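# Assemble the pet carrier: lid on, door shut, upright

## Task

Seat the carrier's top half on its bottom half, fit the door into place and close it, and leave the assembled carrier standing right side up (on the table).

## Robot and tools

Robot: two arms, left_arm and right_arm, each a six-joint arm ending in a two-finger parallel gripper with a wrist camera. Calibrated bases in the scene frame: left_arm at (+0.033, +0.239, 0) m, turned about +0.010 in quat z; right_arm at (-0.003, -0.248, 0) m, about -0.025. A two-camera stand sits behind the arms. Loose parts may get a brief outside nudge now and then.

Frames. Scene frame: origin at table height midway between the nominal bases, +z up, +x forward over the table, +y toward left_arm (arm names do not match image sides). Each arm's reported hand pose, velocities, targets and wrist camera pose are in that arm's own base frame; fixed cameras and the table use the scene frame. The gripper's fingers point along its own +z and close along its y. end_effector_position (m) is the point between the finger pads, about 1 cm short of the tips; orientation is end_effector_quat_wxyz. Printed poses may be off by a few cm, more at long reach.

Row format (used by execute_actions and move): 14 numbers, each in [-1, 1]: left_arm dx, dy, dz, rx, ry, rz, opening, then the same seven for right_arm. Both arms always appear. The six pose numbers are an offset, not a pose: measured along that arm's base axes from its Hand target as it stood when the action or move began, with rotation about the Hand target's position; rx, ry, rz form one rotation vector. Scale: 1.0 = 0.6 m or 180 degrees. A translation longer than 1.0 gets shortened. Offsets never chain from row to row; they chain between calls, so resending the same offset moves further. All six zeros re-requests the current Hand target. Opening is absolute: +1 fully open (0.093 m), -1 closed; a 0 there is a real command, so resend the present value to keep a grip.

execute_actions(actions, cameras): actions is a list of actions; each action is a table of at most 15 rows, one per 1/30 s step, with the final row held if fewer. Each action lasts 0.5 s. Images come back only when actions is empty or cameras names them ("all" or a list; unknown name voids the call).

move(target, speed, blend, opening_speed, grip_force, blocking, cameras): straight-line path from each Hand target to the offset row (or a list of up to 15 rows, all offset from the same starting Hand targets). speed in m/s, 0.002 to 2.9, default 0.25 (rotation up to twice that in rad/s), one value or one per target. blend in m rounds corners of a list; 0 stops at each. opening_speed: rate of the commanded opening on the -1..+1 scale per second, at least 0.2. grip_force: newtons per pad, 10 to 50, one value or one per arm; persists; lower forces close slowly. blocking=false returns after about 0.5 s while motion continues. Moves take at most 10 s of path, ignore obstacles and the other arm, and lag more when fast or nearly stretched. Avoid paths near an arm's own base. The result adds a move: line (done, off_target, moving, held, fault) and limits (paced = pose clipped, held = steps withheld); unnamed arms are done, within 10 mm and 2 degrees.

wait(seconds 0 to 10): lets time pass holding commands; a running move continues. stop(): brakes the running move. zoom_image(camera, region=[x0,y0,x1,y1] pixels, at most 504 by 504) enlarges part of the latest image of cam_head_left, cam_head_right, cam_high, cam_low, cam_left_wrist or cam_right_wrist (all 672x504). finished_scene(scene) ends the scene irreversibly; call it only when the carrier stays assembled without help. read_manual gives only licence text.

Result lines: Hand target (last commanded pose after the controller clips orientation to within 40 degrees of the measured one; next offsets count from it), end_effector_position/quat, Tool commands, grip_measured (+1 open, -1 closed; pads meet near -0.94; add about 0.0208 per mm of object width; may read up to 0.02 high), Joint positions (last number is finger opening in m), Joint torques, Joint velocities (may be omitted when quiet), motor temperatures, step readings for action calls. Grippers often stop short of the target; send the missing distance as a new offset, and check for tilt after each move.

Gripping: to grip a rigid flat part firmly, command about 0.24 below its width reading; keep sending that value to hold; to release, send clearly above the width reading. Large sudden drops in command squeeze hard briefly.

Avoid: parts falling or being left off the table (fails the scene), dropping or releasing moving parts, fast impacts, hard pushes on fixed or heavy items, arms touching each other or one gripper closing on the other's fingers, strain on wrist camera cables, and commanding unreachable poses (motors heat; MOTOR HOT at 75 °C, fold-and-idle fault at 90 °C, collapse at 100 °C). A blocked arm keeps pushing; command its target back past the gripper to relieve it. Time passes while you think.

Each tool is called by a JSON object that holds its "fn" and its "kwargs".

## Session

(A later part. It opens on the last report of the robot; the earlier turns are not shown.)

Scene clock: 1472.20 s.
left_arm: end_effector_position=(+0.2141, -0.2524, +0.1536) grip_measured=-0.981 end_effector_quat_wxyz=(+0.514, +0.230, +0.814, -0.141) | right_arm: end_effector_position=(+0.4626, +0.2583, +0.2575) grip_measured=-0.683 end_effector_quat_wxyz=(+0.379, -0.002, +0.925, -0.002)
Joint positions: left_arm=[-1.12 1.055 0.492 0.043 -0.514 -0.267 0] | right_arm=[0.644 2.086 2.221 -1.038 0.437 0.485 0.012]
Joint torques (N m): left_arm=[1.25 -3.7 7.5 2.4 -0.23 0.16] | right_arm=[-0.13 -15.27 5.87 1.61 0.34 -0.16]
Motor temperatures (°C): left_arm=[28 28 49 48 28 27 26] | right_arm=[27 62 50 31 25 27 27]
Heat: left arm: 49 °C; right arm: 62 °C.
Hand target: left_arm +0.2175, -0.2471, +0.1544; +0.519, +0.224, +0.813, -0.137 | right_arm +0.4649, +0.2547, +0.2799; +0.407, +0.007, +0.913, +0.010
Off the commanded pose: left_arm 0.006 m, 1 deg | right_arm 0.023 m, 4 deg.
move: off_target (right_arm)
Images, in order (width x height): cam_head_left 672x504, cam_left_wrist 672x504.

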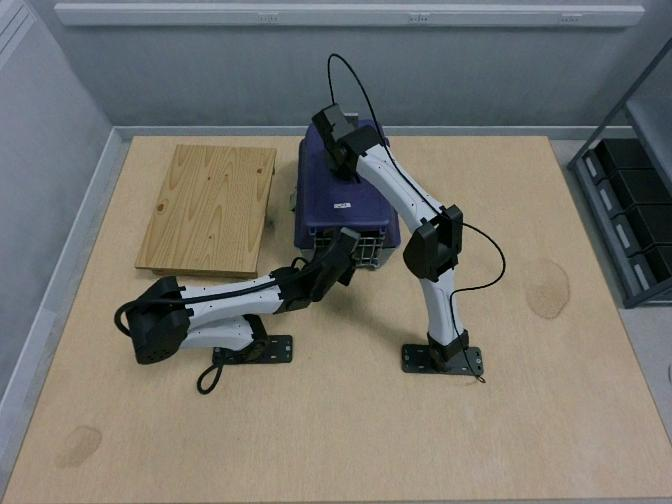

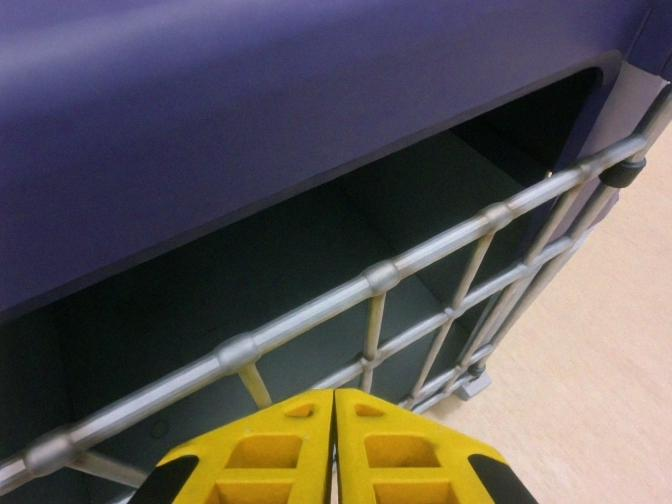

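{"fn": "move", "kwargs": {"target": [[0.0,0.0,0,0,0,0,-1,-0.004,-0.006,-0.002,0,0.0,0,-0.9],[0.0,0.0,0,0,0,0,-1,-0.004,-0.006,-0.05,0,0.015,0,-0.9]], "speed": 0.05, "cameras": ["cam_head_left","cam_left_wrist","cam_low"]}}

{"fn": "zoom_image", "kwargs": {"camera": "cam_head_left", "region": [290, 210, 410, 300]}}

{"fn": "zoom_image", "kwargs": {"camera": "cam_low", "region": [280, 190, 430, 320]}}

Scene clock: 1489.33 s.
left_arm: end_effector_position=(+0.2141, -0.2524, +0.1536) grip_measured=-0.981 end_effector_quat_wxyz=(+0.514, +0.230, +0.814, -0.141) | right_arm: end_effector_position=(+0.4636, +0.2574, +0.2533) grip_measured=-0.683 end_effector_quat_wxyz=(+0.392, +0.003, +0.920, +0.012)
Joint positions: left_arm=[-1.12 1.055 0.492 0.043 -0.514 -0.266 0] | right_arm=[0.639 2.034 2.102 -0.933 0.427 0.486 0.012]
Joint torques (N m): left_arm=[1.24 -3.69 7.51 2.4 -0.23 0.15] | right_arm=[-0.62 -12.71 4.79 1.3 0.15 -0.07]
Motor temperatures (°C): left_arm=[28 28 49 48 28 27 26] | right_arm=[27 67 50 31 25 27 27]
Heat: left arm: 49 °C; right arm: 67 °C.
Hand target: left_arm +0.2175, -0.2471, +0.1544; +0.519, +0.224, +0.813, -0.137 | right_arm +0.4625, +0.2512, +0.2498; +0.385, +0.007, +0.923, +0.009
Off the commanded pose: left_arm 0.006 m, 1 deg | right_arm 0.007 m, 1 deg.
move: done
Images, in order (width x height): cam_head_left 672x504, cam_low 672x504, cam_left_wrist 672x504.

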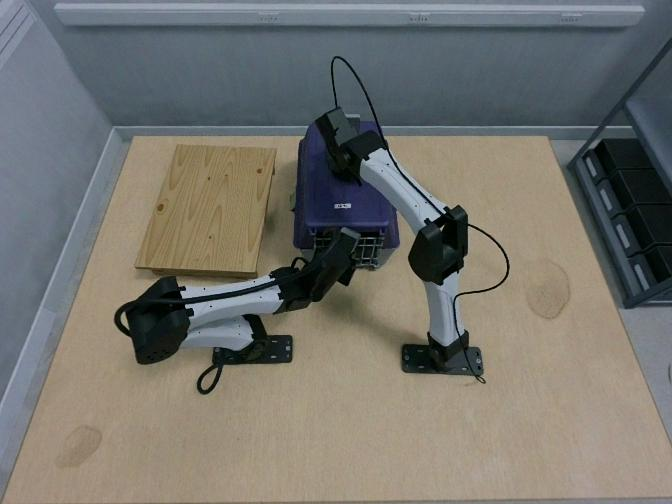

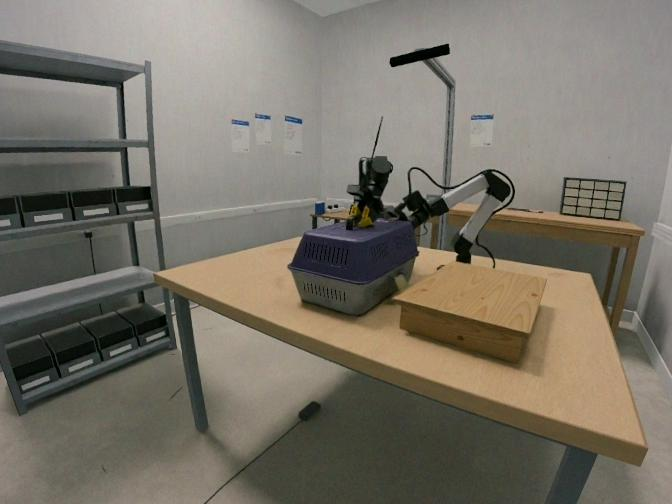

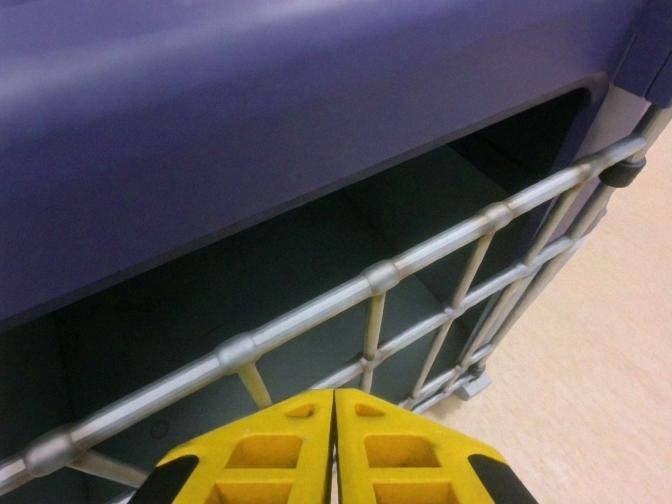

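Scaled by 4.200 from the camera's 672x504 image, which has a finer 960x720 frame.

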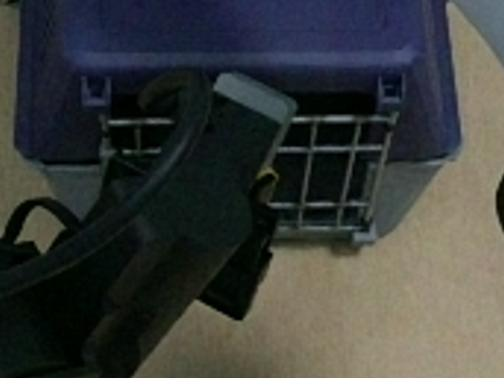

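Scaled by 3.360 from the camera's 672x504 image, which has a finer 960x720 frame.

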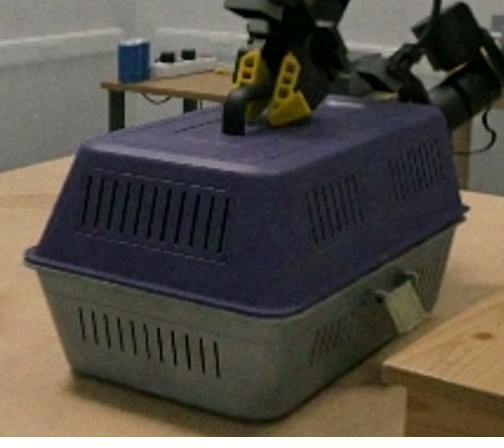

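{"fn": "move", "kwargs": {"target": [[0.0,0.0,0,0,0,0,-1,0.0,0.004,0.045,0,-0.02,0,-0.9],[0.0,0.015,0,0,0,0,-1,0.0,0.004,0.045,0,-0.02,0,-0.9]], "speed": 0.05, "cameras": ["cam_head_left","cam_left_wrist","cam_low"]}}

{"fn": "zoom_image", "kwargs": {"camera": "cam_head_left", "region": [290, 210, 410, 300]}}

Scene clock: 1504.63 s.
left_arm: end_effector_position=(+0.2138, -0.2453, +0.1547) grip_measured=-0.981 end_effector_quat_wxyz=(+0.515, +0.231, +0.812, -0.147) | right_arm: end_effector_position=(+0.4636, +0.2571, +0.2549) grip_measured=-0.683 end_effector_quat_wxyz=(+0.393, +0.003, +0.919, +0.011)
Joint positions: left_arm=[-1.099 1.011 0.469 0.038 -0.488 -0.254 0] | right_arm=[0.639 2.033 2.106 -0.935 0.429 0.484 0.012]
Joint torques (N m): left_arm=[1.46 -3.4 7.79 2.26 -0.28 0.12] | right_arm=[0.62 -13.79 8.55 1.28 0.49 -0.2]
Motor temperatures (°C): left_arm=[28 28 48 47 28 27 26] | right_arm=[27 69 50 31 24 27 27]
Heat: left arm: 48 °C; right arm: 69 °C.
Hand target: left_arm +0.2175, -0.2381, +0.1543; +0.519, +0.225, +0.813, -0.137 | right_arm +0.4625, +0.2536, +0.2770; +0.414, +0.006, +0.910, +0.010
Off the commanded pose: left_arm 0.008 m, 1 deg | right_arm 0.022 m, 3 deg.
move: off_target (right_arm)
Images, in order (width x height): cam_head_left 672x504, cam_low 672x504, cam_left_wrist 672x504.

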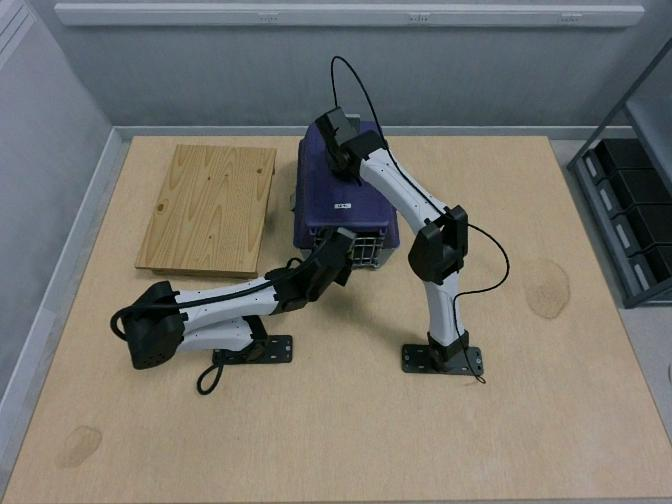

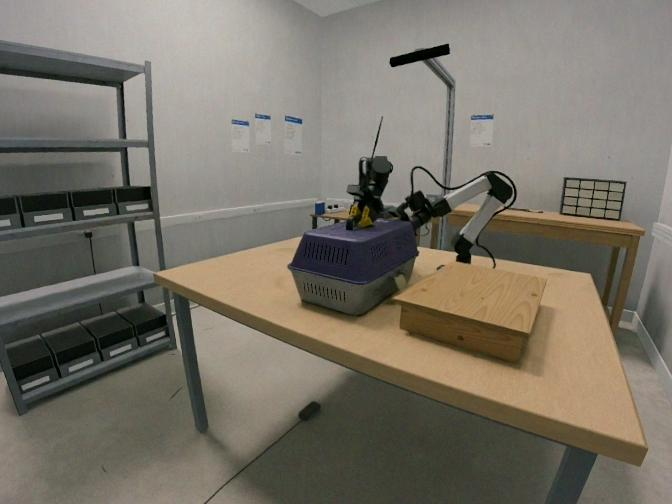

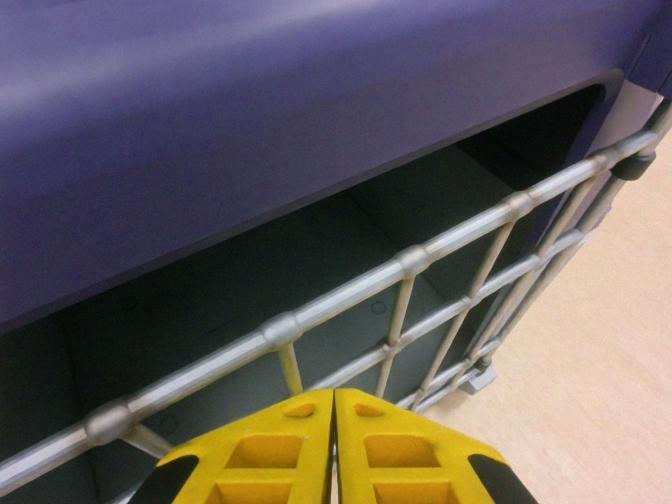

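Scaled by 4.200 from the camera's 672x504 image, which has a finer 960x720 frame.

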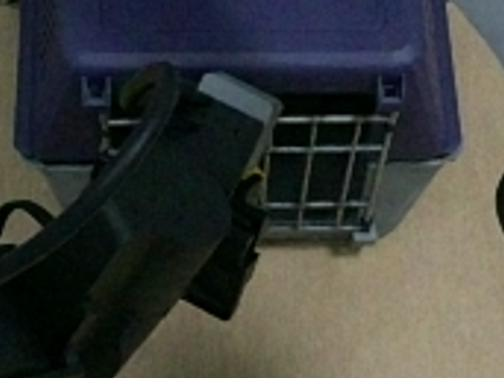

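{"fn": "move", "kwargs": {"target": [[0.0,0.0,0,0,0,0,-1,0.0,0.0,0.017,0,0,0,-0.9],[0.0,0.018,0,0,0,0,-1,0.0,0.0,0.017,0,0,0,-0.9]], "speed": 0.05, "cameras": ["cam_head_left","cam_left_wrist"]}}

{"fn": "zoom_image", "kwargs": {"camera": "cam_head_left", "region": [290, 210, 410, 300]}}

Scene clock: 1514.27 s.
left_arm: end_effector_position=(+0.2150, -0.2332, +0.1560) grip_measured=-0.981 end_effector_quat_wxyz=(+0.517, +0.228, +0.812, -0.145) | right_arm: end_effector_position=(+0.4563, +0.2515, +0.2630) grip_measured=-0.683 end_effector_quat_wxyz=(+0.382, -0.001, +0.924, +0.002)
Joint positions: left_arm=[-1.068 0.953 0.446 0.014 -0.468 -0.238 0] | right_arm=[0.639 2.036 2.162 -1.019 0.431 0.483 0.012]
Joint torques (N m): left_arm=[1.18 -2.91 7.88 2.27 -0.21 0.15] | right_arm=[0.59 -12.37 9.69 1.53 0.46 -0.18]
Motor temperatures (°C): left_arm=[28 28 48 47 28 27 26] | right_arm=[27 69 50 31 25 27 27]
Heat: left arm: 48 °C; right arm: 69 °C.
Hand target: left_arm +0.2175, -0.2273, +0.1544; +0.519, +0.224, +0.813, -0.137 | right_arm +0.4625, +0.2535, +0.2872; +0.414, +0.007, +0.910, +0.010
Off the commanded pose: left_arm 0.007 m, 1 deg | right_arm 0.025 m, 4 deg.
move: off_target (right_arm)
Images, in order (width x height): cam_head_left 672x504, cam_left_wrist 672x504.

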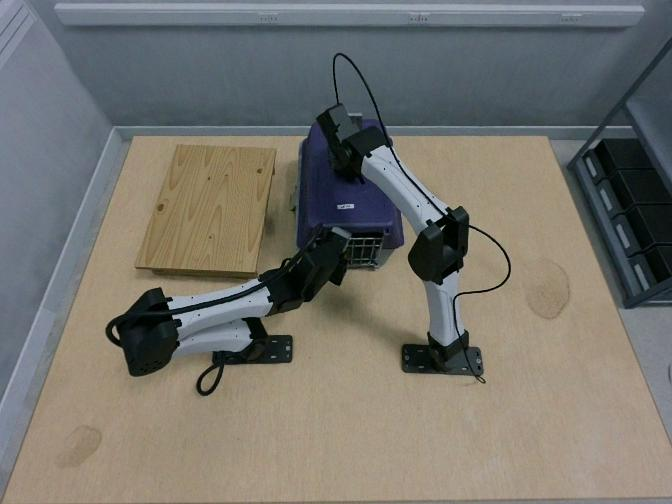

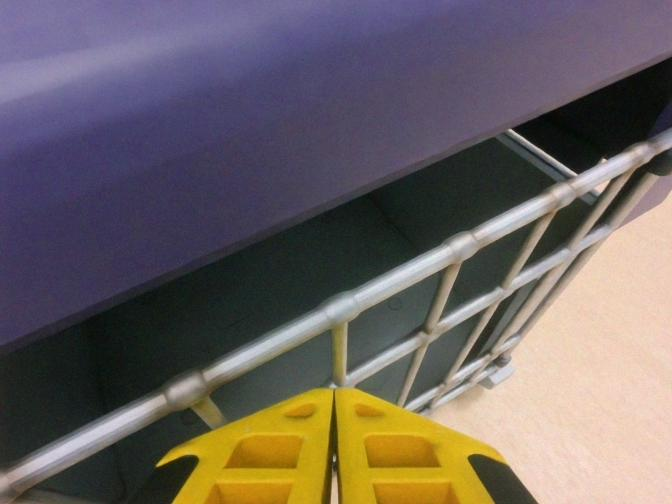

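Scaled by 4.200 from the camera's 672x504 image, which has a finer 960x720 frame.

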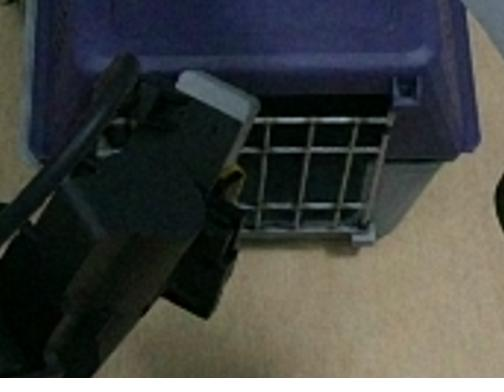

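{"fn": "move", "kwargs": {"target": [[0.0,0.0,0,0,0,0,-1,0.01,0.0142,0,0,0,0,-0.9]], "speed": 0.06, "cameras": ["cam_head_left","cam_left_wrist"]}}

{"fn": "zoom_image", "kwargs": {"camera": "cam_head_left", "region": [290, 210, 410, 300]}}

Scene clock: 1525.60 s.
left_arm: end_effector_position=(+0.2153, -0.2329, +0.1559) grip_measured=-0.981 end_effector_quat_wxyz=(+0.517, +0.227, +0.812, -0.145) | right_arm: end_effector_position=(+0.4615, +0.2574, +0.2611) grip_measured=-0.683 end_effector_quat_wxyz=(+0.378, -0.004, +0.926, -0.002)
Joint positions: left_arm=[-1.067 0.953 0.446 0.014 -0.468 -0.238 0] | right_arm=[0.643 2.09 2.245 -1.062 0.433 0.483 0.012]
Joint torques (N m): left_arm=[1.05 -2.89 7.88 2.28 -0.21 0.15] | right_arm=[0.95 -12.75 9.73 1.61 0.5 -0.11]
Motor temperatures (°C): left_arm=[28 28 49 47 28 27 26] | right_arm=[27 68 51 32 25 27 27]
Heat: left arm: 49 °C; right arm: 68 °C.
Hand target: left_arm +0.2175, -0.2273, +0.1544; +0.519, +0.225, +0.813, -0.137 | right_arm +0.4685, +0.2620, +0.2872; +0.414, +0.007, +0.910, +0.010
Off the commanded pose: left_arm 0.006 m, 1 deg | right_arm 0.027 m, 5 deg.
move: off_target (right_arm)
Images, in order (width x height): cam_head_left 672x504, cam_left_wrist 672x504.

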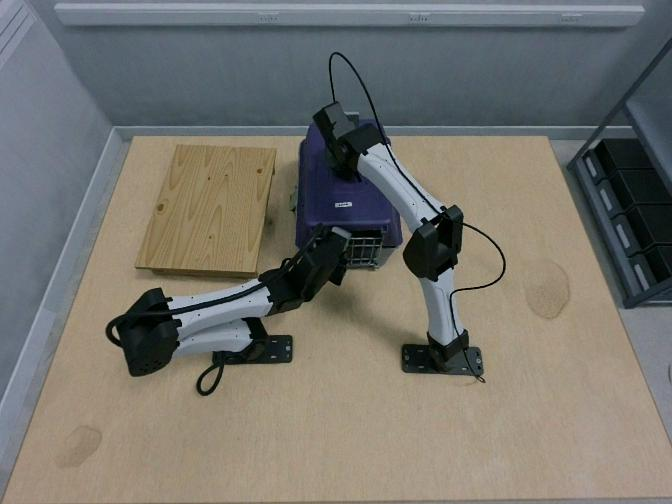

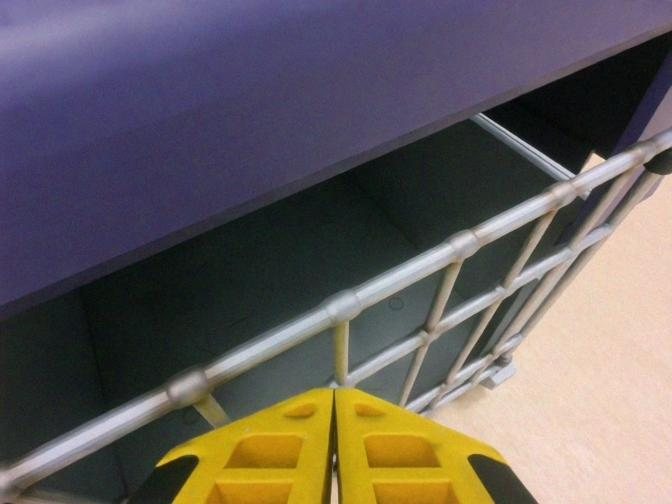

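Scaled by 4.200 from the camera's 672x504 image, which has a finer 960x720 frame.

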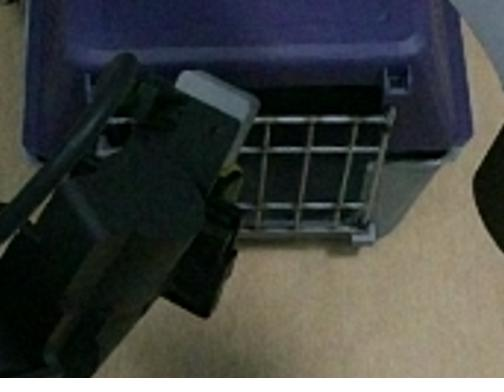

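{"fn": "move", "kwargs": {"target": [[0.0,0.0,0,0,0,0,-1,0.0,0.004,-0.02,0,0,0,-0.9],[0.0,0.0,0,0,0,0,-1,0.0,0.004,-0.065,0,0.015,0,-0.9]], "speed": 0.05, "cameras": ["cam_head_left","cam_left_wrist","cam_low"]}}

{"fn": "zoom_image", "kwargs": {"camera": "cam_head_left", "region": [290, 210, 410, 300]}}

{"fn": "zoom_image", "kwargs": {"camera": "cam_low", "region": [280, 190, 430, 320]}}

Scene clock: 1536.30 s.
left_arm: end_effector_position=(+0.2159, -0.2323, +0.1558) grip_measured=-0.981 end_effector_quat_wxyz=(+0.518, +0.226, +0.813, -0.144) | right_arm: end_effector_position=(+0.4642, +0.2582, +0.2568) grip_measured=-0.683 end_effector_quat_wxyz=(+0.392, +0.003, +0.920, -0.001)
Joint positions: left_arm=[-1.064 0.953 0.446 0.013 -0.468 -0.238 0] | right_arm=[0.647 2.062 2.161 -0.979 0.454 0.487 0.012]
Joint torques (N m): left_arm=[0.8 -2.91 7.88 2.28 -0.21 0.15] | right_arm=[0.28 -11.14 4.51 1.69 0.1 0.04]
Motor temperatures (°C): left_arm=[28 28 49 46 28 27 26] | right_arm=[27 70 51 32 25 27 27]
Heat: left arm: 49 °C; right arm: 70 °C.
Hand target: left_arm +0.2175, -0.2273, +0.1544; +0.519, +0.224, +0.813, -0.137 | right_arm +0.4685, +0.2645, +0.2481; +0.393, +0.007, +0.920, +0.009
Off the commanded pose: left_arm 0.005 m, 1 deg | right_arm 0.011 m, 1 deg.
move: off_target (right_arm)
Images, in order (width x height): cam_head_left 672x504, cam_low 672x504, cam_left_wrist 672x504.

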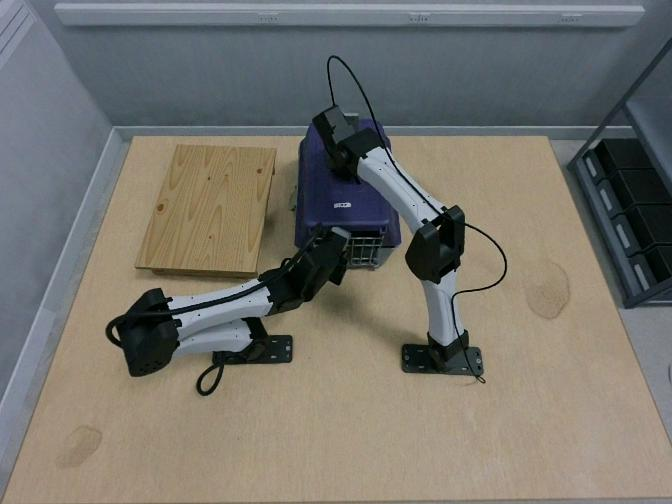

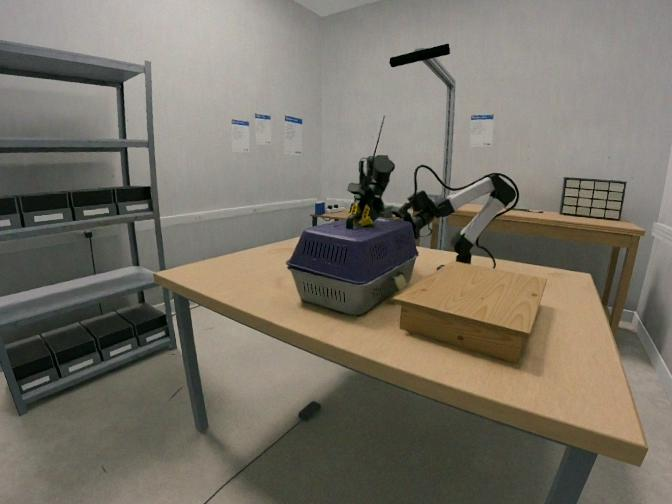

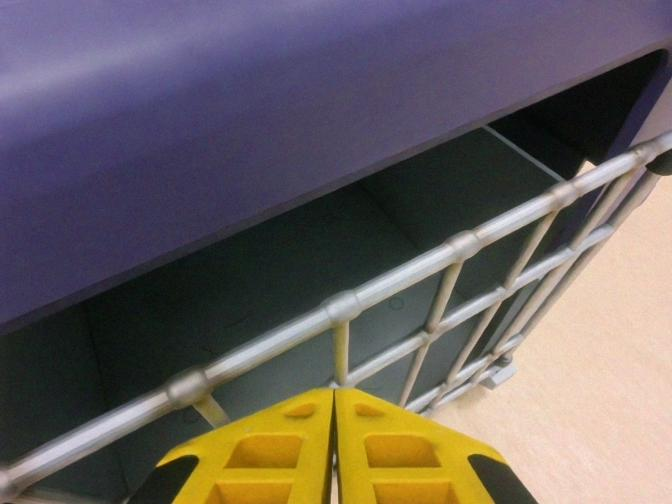

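Scaled by 4.200 from the camera's 672x504 image, which has a finer 960x720 frame.

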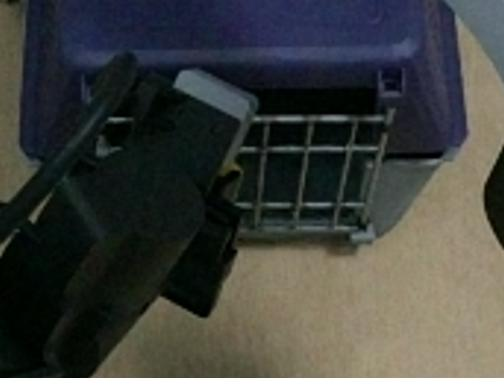

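Scaled by 3.360 from the camera's 672x504 image, which has a finer 960x720 frame.

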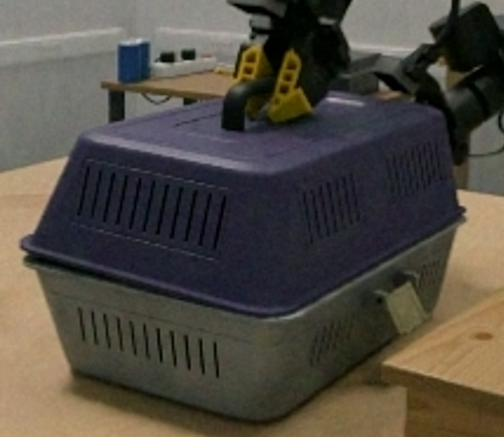

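{"fn": "move", "kwargs": {"target": [[0.0,0.0,0,0,0,0,-1,-0.002,0.0,0.025,0,-0.01,0,-0.9],[0.0,0.0,0,0,0,0,-1,-0.015,0.0,0.025,0,-0.01,0,-0.9],[0.0,0.0,0,0,0,0,-1,-0.015,0.0,-0.02,0,0.005,0,-0.9]], "speed": 0.05, "cameras": ["cam_head_left","cam_left_wrist","cam_low"]}}

{"fn": "zoom_image", "kwargs": {"camera": "cam_head_left", "region": [290, 210, 410, 300]}}

{"fn": "zoom_image", "kwargs": {"camera": "cam_low", "region": [280, 190, 430, 320]}}

Scene clock: 1552.00 s.
left_arm: end_effector_position=(+0.2159, -0.2322, +0.1557) grip_measured=-0.981 end_effector_quat_wxyz=(+0.517, +0.226, +0.813, -0.144) | right_arm: end_effector_position=(+0.4628, +0.2590, +0.2549) grip_measured=-0.683 end_effector_quat_wxyz=(+0.406, +0.004, +0.914, +0.002)
Joint positions: left_arm=[-1.064 0.953 0.446 0.013 -0.468 -0.238 0] | right_arm=[0.654 2.023 2.074 -0.902 0.469 0.484 0.012]
Joint torques (N m): left_arm=[0.8 -2.92 7.88 2.29 -0.21 0.14] | right_arm=[0.55 -10.73 4.18 1.36 -0.03 0.23]
Motor temperatures (°C): left_arm=[28 28 49 46 28 27 26] | right_arm=[27 68 49 33 24 27 28]
Heat: left arm: 49 °C; right arm: 68 °C.
Hand target: left_arm +0.2175, -0.2273, +0.1544; +0.519, +0.224, +0.813, -0.137 | right_arm +0.4595, +0.2643, +0.2361; +0.385, +0.007, +0.923, +0.009
Off the commanded pose: left_arm 0.005 m, 1 deg | right_arm 0.020 m, 3 deg.
move: off_target (right_arm)
Images, in order (width x height): cam_head_left 672x504, cam_low 672x504, cam_left_wrist 672x504.

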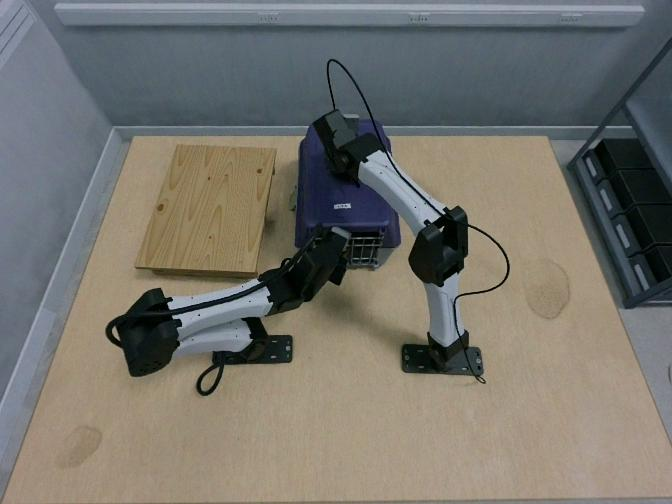

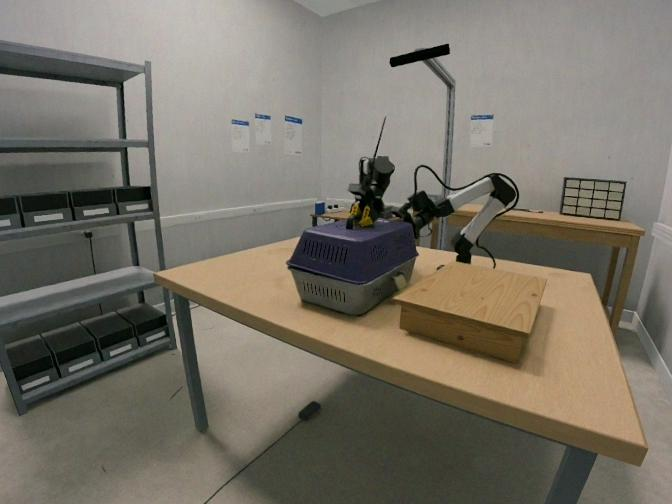

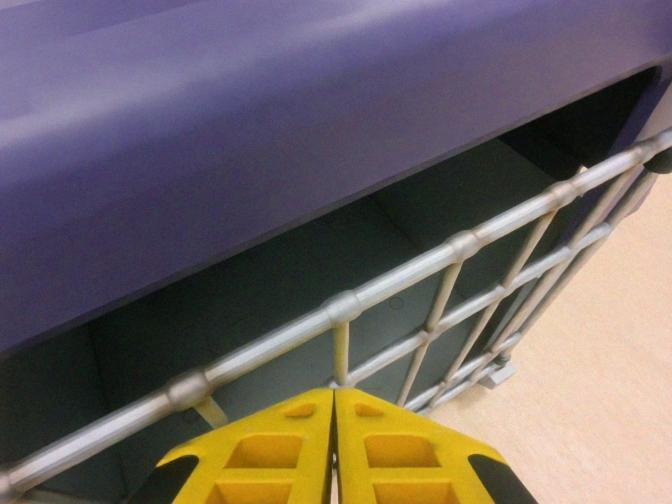

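Scaled by 4.200 from the camera's 672x504 image, which has a finer 960x720 frame.

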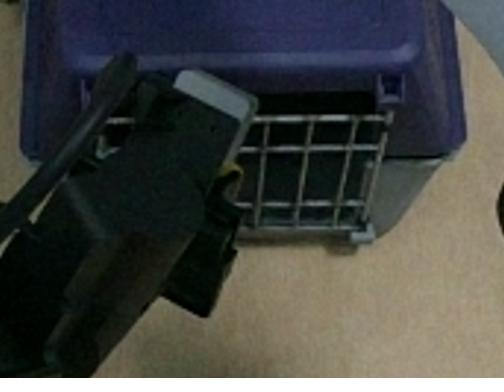

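Scaled by 3.360 from the camera's 672x504 image, which has a finer 960x720 frame.

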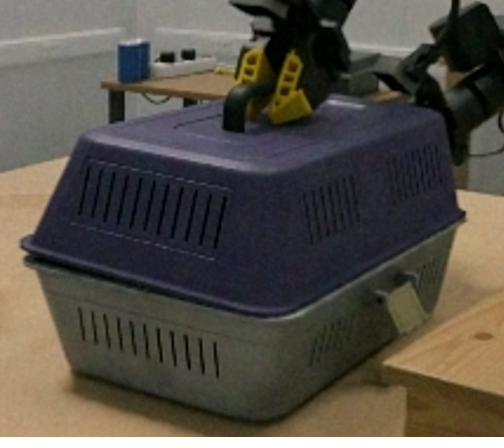

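{"fn": "move", "kwargs": {"target": [[0.0,0.0,0,0,0,0,-1,0,0.0,-0.02,0,0.025,0,-0.9]], "speed": 0.05, "cameras": ["cam_head_left","cam_left_wrist","cam_low"]}}

{"fn": "zoom_image", "kwargs": {"camera": "cam_head_left", "region": [290, 210, 410, 300]}}

{"fn": "zoom_image", "kwargs": {"camera": "cam_low", "region": [280, 190, 430, 320]}}

Scene clock: 1564.20 s.
left_arm: end_effector_position=(+0.2157, -0.2322, +0.1558) grip_measured=-0.981 end_effector_quat_wxyz=(+0.517, +0.227, +0.813, -0.144) | right_arm: end_effector_position=(+0.4615, +0.2596, +0.2557) grip_measured=-0.683 end_effector_quat_wxyz=(+0.394, +0.005, +0.919, +0.005)
Joint positions: left_arm=[-1.064 0.952 0.446 0.012 -0.467 -0.237 0] | right_arm=[0.651 2.043 2.126 -0.955 0.449 0.497 0.012]
Joint torques (N m): left_arm=[0.79 -2.8 7.88 2.3 -0.22 0.14] | right_arm=[-0.23 -8.08 6.27 0.95 -0.25 0.31]
Motor temperatures (°C): left_arm=[28 28 49 46 28 27 26] | right_arm=[27 67 49 32 24 27 28]
Heat: left arm: 49 °C; right arm: 67 °C.
Hand target: left_arm +0.2175, -0.2273, +0.1544; +0.519, +0.224, +0.813, -0.137 | right_arm +0.4595, +0.2644, +0.2241; +0.349, +0.007, +0.937, +0.009
Off the commanded pose: left_arm 0.005 m, 1 deg | right_arm 0.032 m, 6 deg.
move: off_target (right_arm)
Images, in order (width x height): cam_head_left 672x504, cam_low 672x504, cam_left_wrist 672x504.

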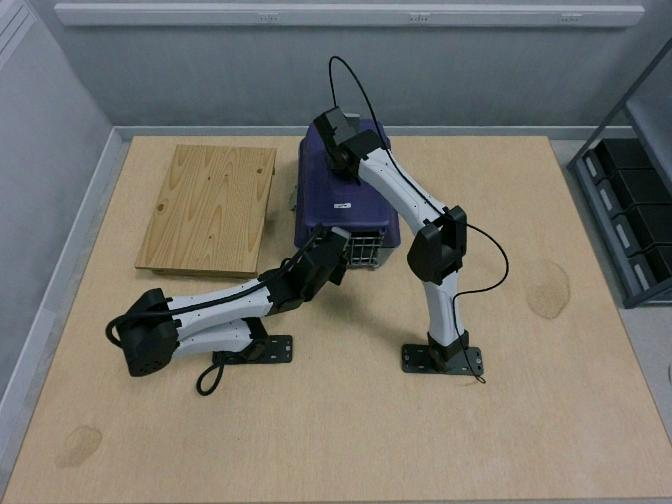

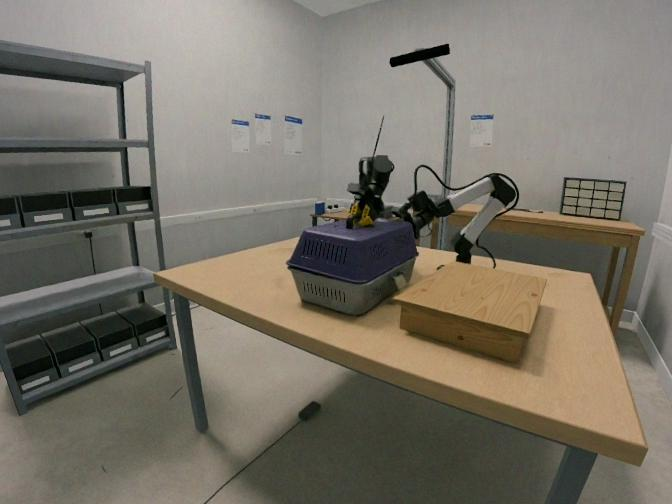

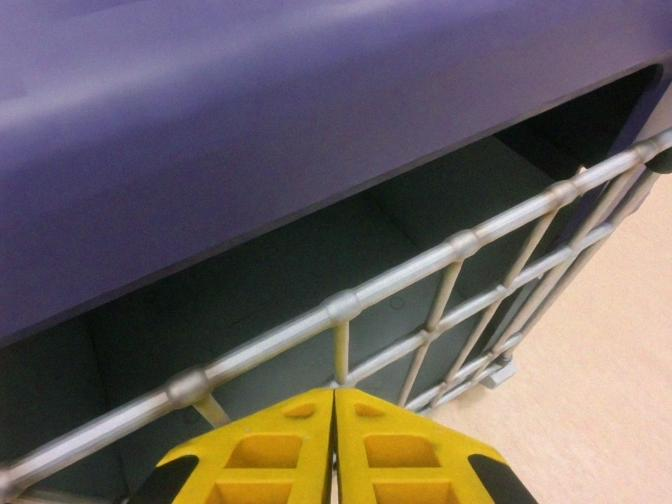

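Scaled by 4.200 from the camera's 672x504 image, which has a finer 960x720 frame.

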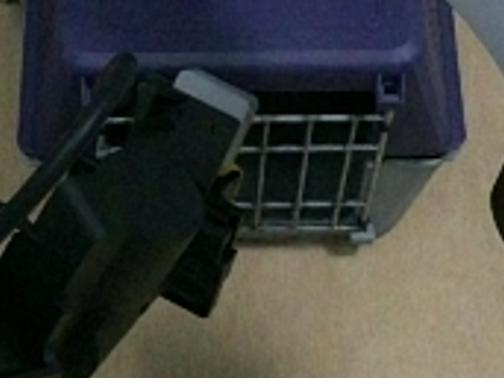

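Scaled by 3.360 from the camera's 672x504 image, which has a finer 960x720 frame.

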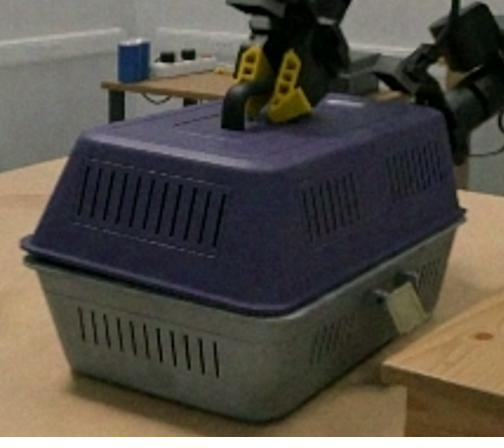

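{"fn": "move", "kwargs": {"target": [[0.0,0.0,0,0,0,0,-1,0.02,-0.002,0.095,0,-0.04,0,-0.9],[0.0,0.0,0,0,0,0,-1,0.009,-0.019,0.092,0,-0.035,0,-0.9],[0.0,0.0,0,0,0,0,-1,0.009,-0.019,0.04,0,-0.025,0,-0.9]], "speed": 0.05, "cameras": ["cam_head_left","cam_left_wrist","cam_low"]}}

{"fn": "zoom_image", "kwargs": {"camera": "cam_head_left", "region": [290, 210, 410, 300]}}

{"fn": "zoom_image", "kwargs": {"camera": "cam_low", "region": [280, 190, 430, 320]}}

Scene clock: 1581.87 s.
left_arm: end_effector_position=(+0.2157, -0.2322, +0.1558) grip_measured=-0.981 end_effector_quat_wxyz=(+0.517, +0.227, +0.813, -0.144) | right_arm: end_effector_position=(+0.4629, +0.2579, +0.2574) grip_measured=-0.683 end_effector_quat_wxyz=(+0.396, +0.005, +0.918, +0.008)
Joint positions: left_arm=[-1.064 0.952 0.446 0.012 -0.467 -0.237 0] | right_arm=[0.645 2.036 2.117 -0.943 0.443 0.49 0.012]
Joint torques (N m): left_arm=[0.8 -2.8 7.88 2.3 -0.22 0.14] | right_arm=[-1.11 -11.82 4.55 1.39 0.03 -0.1]
Motor temperatures (°C): left_arm=[28 28 49 47 28 27 26] | right_arm=[27 61 49 31 24 27 28]
Heat: left arm: 49 °C; right arm: 61 °C.
Hand target: left_arm +0.2175, -0.2273, +0.1544; +0.519, +0.224, +0.813, -0.137 | right_arm +0.4649, +0.2531, +0.2482; +0.386, +0.007, +0.923, +0.010
Off the commanded pose: left_arm 0.005 m, 1 deg | right_arm 0.011 m, 1 deg.
move: off_target (right_arm)
Images, in order (width x height): cam_head_left 672x504, cam_low 672x504, cam_left_wrist 672x504.

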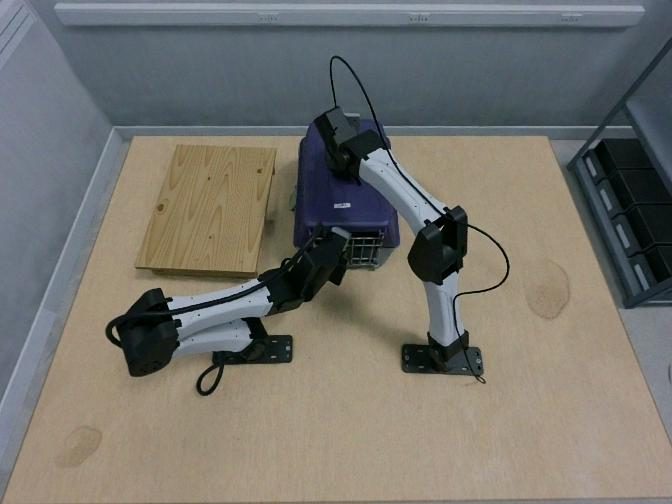

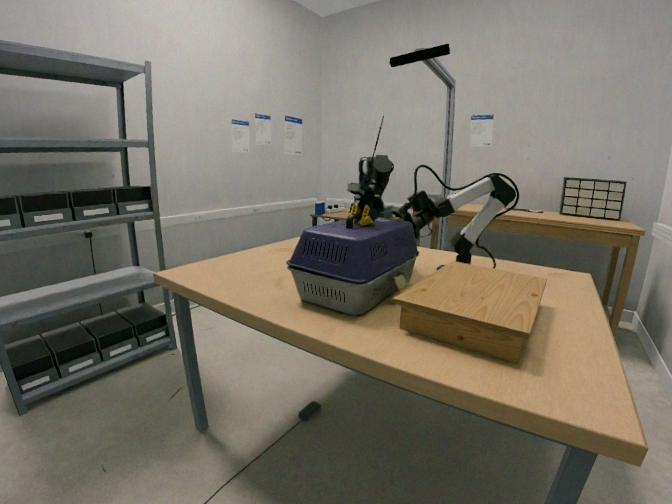

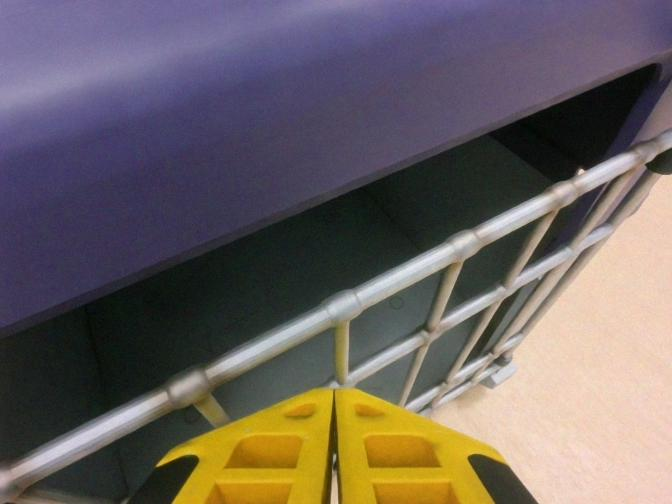

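Scaled by 4.200 from the camera's 672x504 image, which has a finer 960x720 frame.

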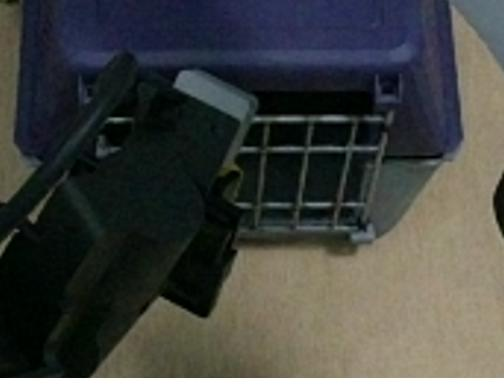

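Scaled by 3.360 from the camera's 672x504 image, which has a finer 960x720 frame.

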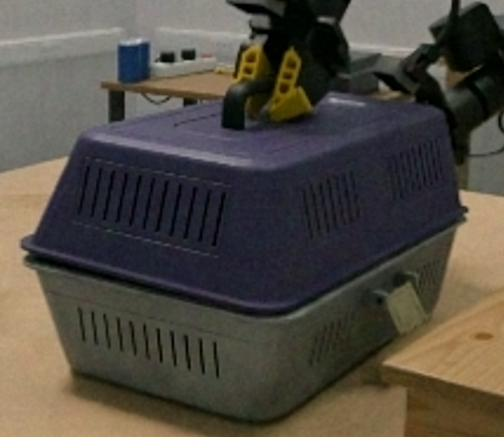

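{"fn": "move", "kwargs": {"target": [[0,0,0,0,0,0,-1,0,0.003,-0.03,0,0.01,0,-0.9],[0,0,0,0,0,0,-1,-0.001,0.005,0.005,0,0.006,0,0.3],[0,0,0,0,0,0,-1,-0.07,0,0.15,0,-0.01,0,0.3],[0,0,0,0,0,0,-1,-0.345,-0.32,0.135,0,-0.18,0,0.3],[0,0,0,0,0,0,-1,-0.488,-0.351,-0.021,0.021,-0.133,0.253,0.3]], "speed": 0.2, "blend": [0,0,0.02,0.03,0], "cameras": ["cam_head_left","cam_low","cam_high","cam_right_wrist"]}}

{"fn": "zoom_image", "kwargs": {"camera": "cam_right_wrist", "region": [50, 0, 386, 380]}}

{"fn": "zoom_image", "kwargs": {"camera": "cam_right_wrist", "region": [230, 70, 350, 200]}}

{"fn": "zoom_image", "kwargs": {"camera": "cam_low", "region": [280, 190, 430, 320]}}

Scene clock: 1604.20 s.
left_arm: end_effector_position=(+0.2157, -0.2322, +0.1557) grip_measured=-0.981 end_effector_quat_wxyz=(+0.517, +0.227, +0.813, -0.144) | right_arm: end_effector_position=(+0.1720, +0.0443, +0.2284) grip_measured=+0.298 end_effector_quat_wxyz=(+0.520, -0.330, +0.766, +0.185)
Joint positions: left_arm=[-1.064 0.952 0.446 0.011 -0.467 -0.237 0] | right_arm=[-0.808 0.81 0.824 -1.551 -1.169 -1.601 0.06]
Joint torques (N m): left_arm=[0.8 -2.81 7.88 2.3 -0.22 0.14] | right_arm=[-0.28 0.42 7.2 0.11 -0.62 -0.22]
Motor temperatures (°C): left_arm=[28 28 49 47 28 27 26] | right_arm=[27 60 48 31 24 27 27]
Heat: left arm: 49 °C; right arm: 60 °C.
Hand target: left_arm +0.2175, -0.2273, +0.1544; +0.519, +0.224, +0.813, -0.137 | right_arm +0.1720, +0.0426, +0.2355; +0.529, -0.338, +0.755, +0.187
Off the commanded pose: left_arm 0.005 m, 1 deg | right_arm 0.007 m, 2 deg.
joint sent to its limit (right arm) — joint 4 (wrist pitch), lower limit. The joint targets still meet the commanded pose.
move: done
Images, in order (width x height): cam_head_left 672x504, cam_high 672x504, cam_low 672x504, cam_right_wrist 672x504.

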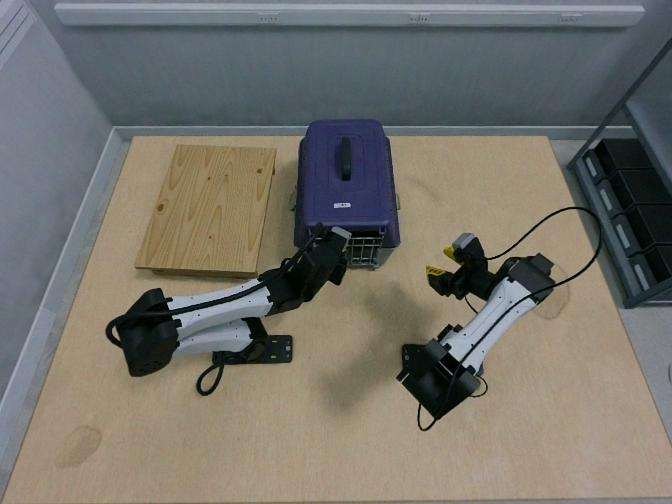

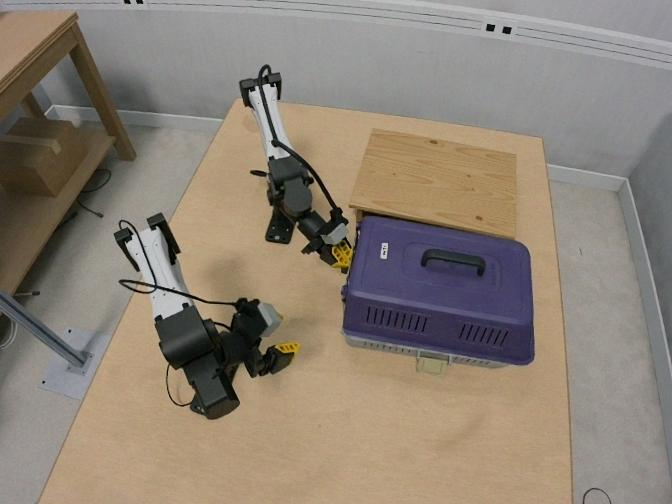

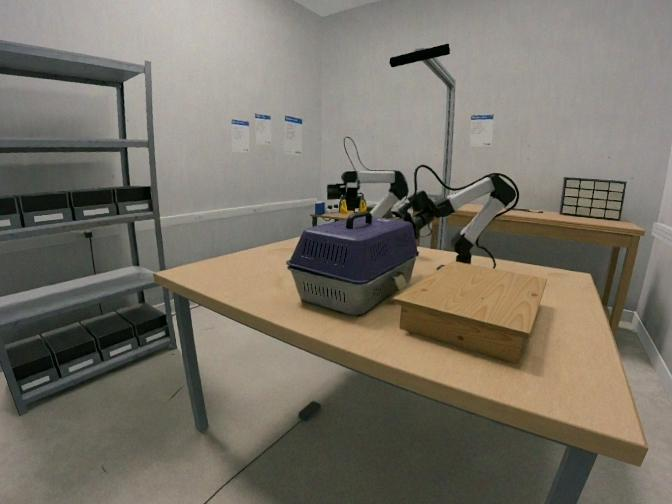

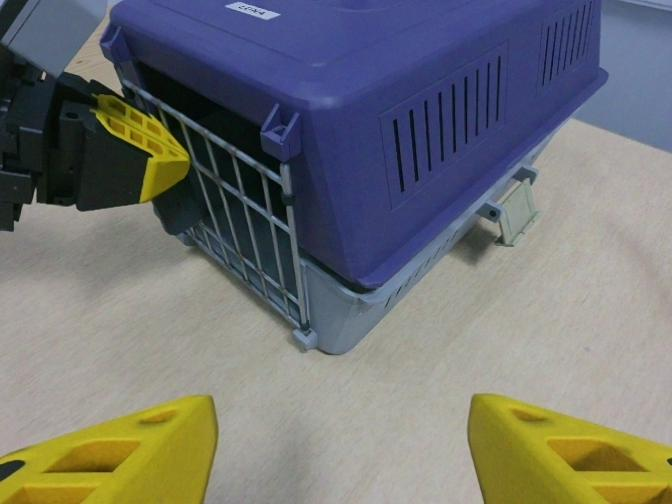

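Scaled by 1.326 from the camera's 672x504 image, which has a finer 960x720 frame.

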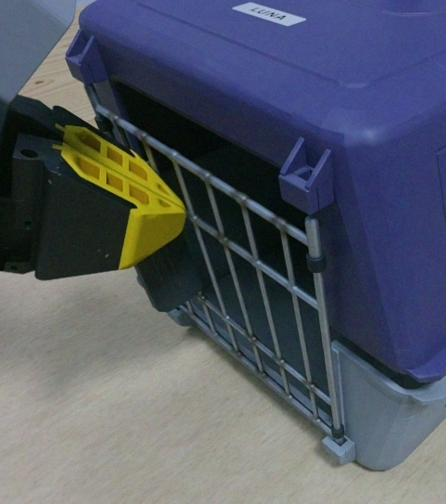

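Scaled by 3.877 from the camera's 672x504 image, which has a finer 960x720 frame.

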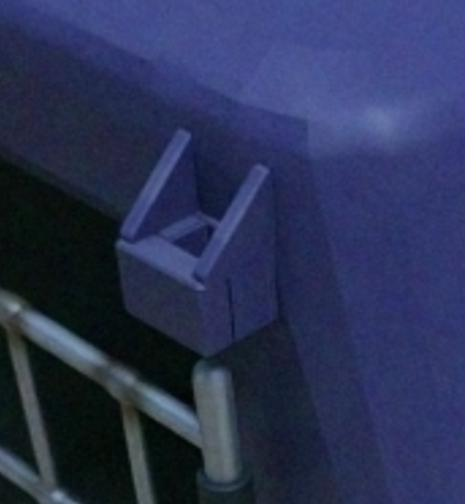

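Scaled by 3.360 from the camera's 672x504 image, which has a finer 960x720 frame.

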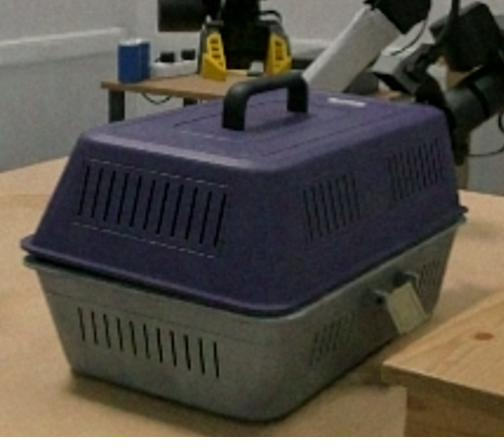

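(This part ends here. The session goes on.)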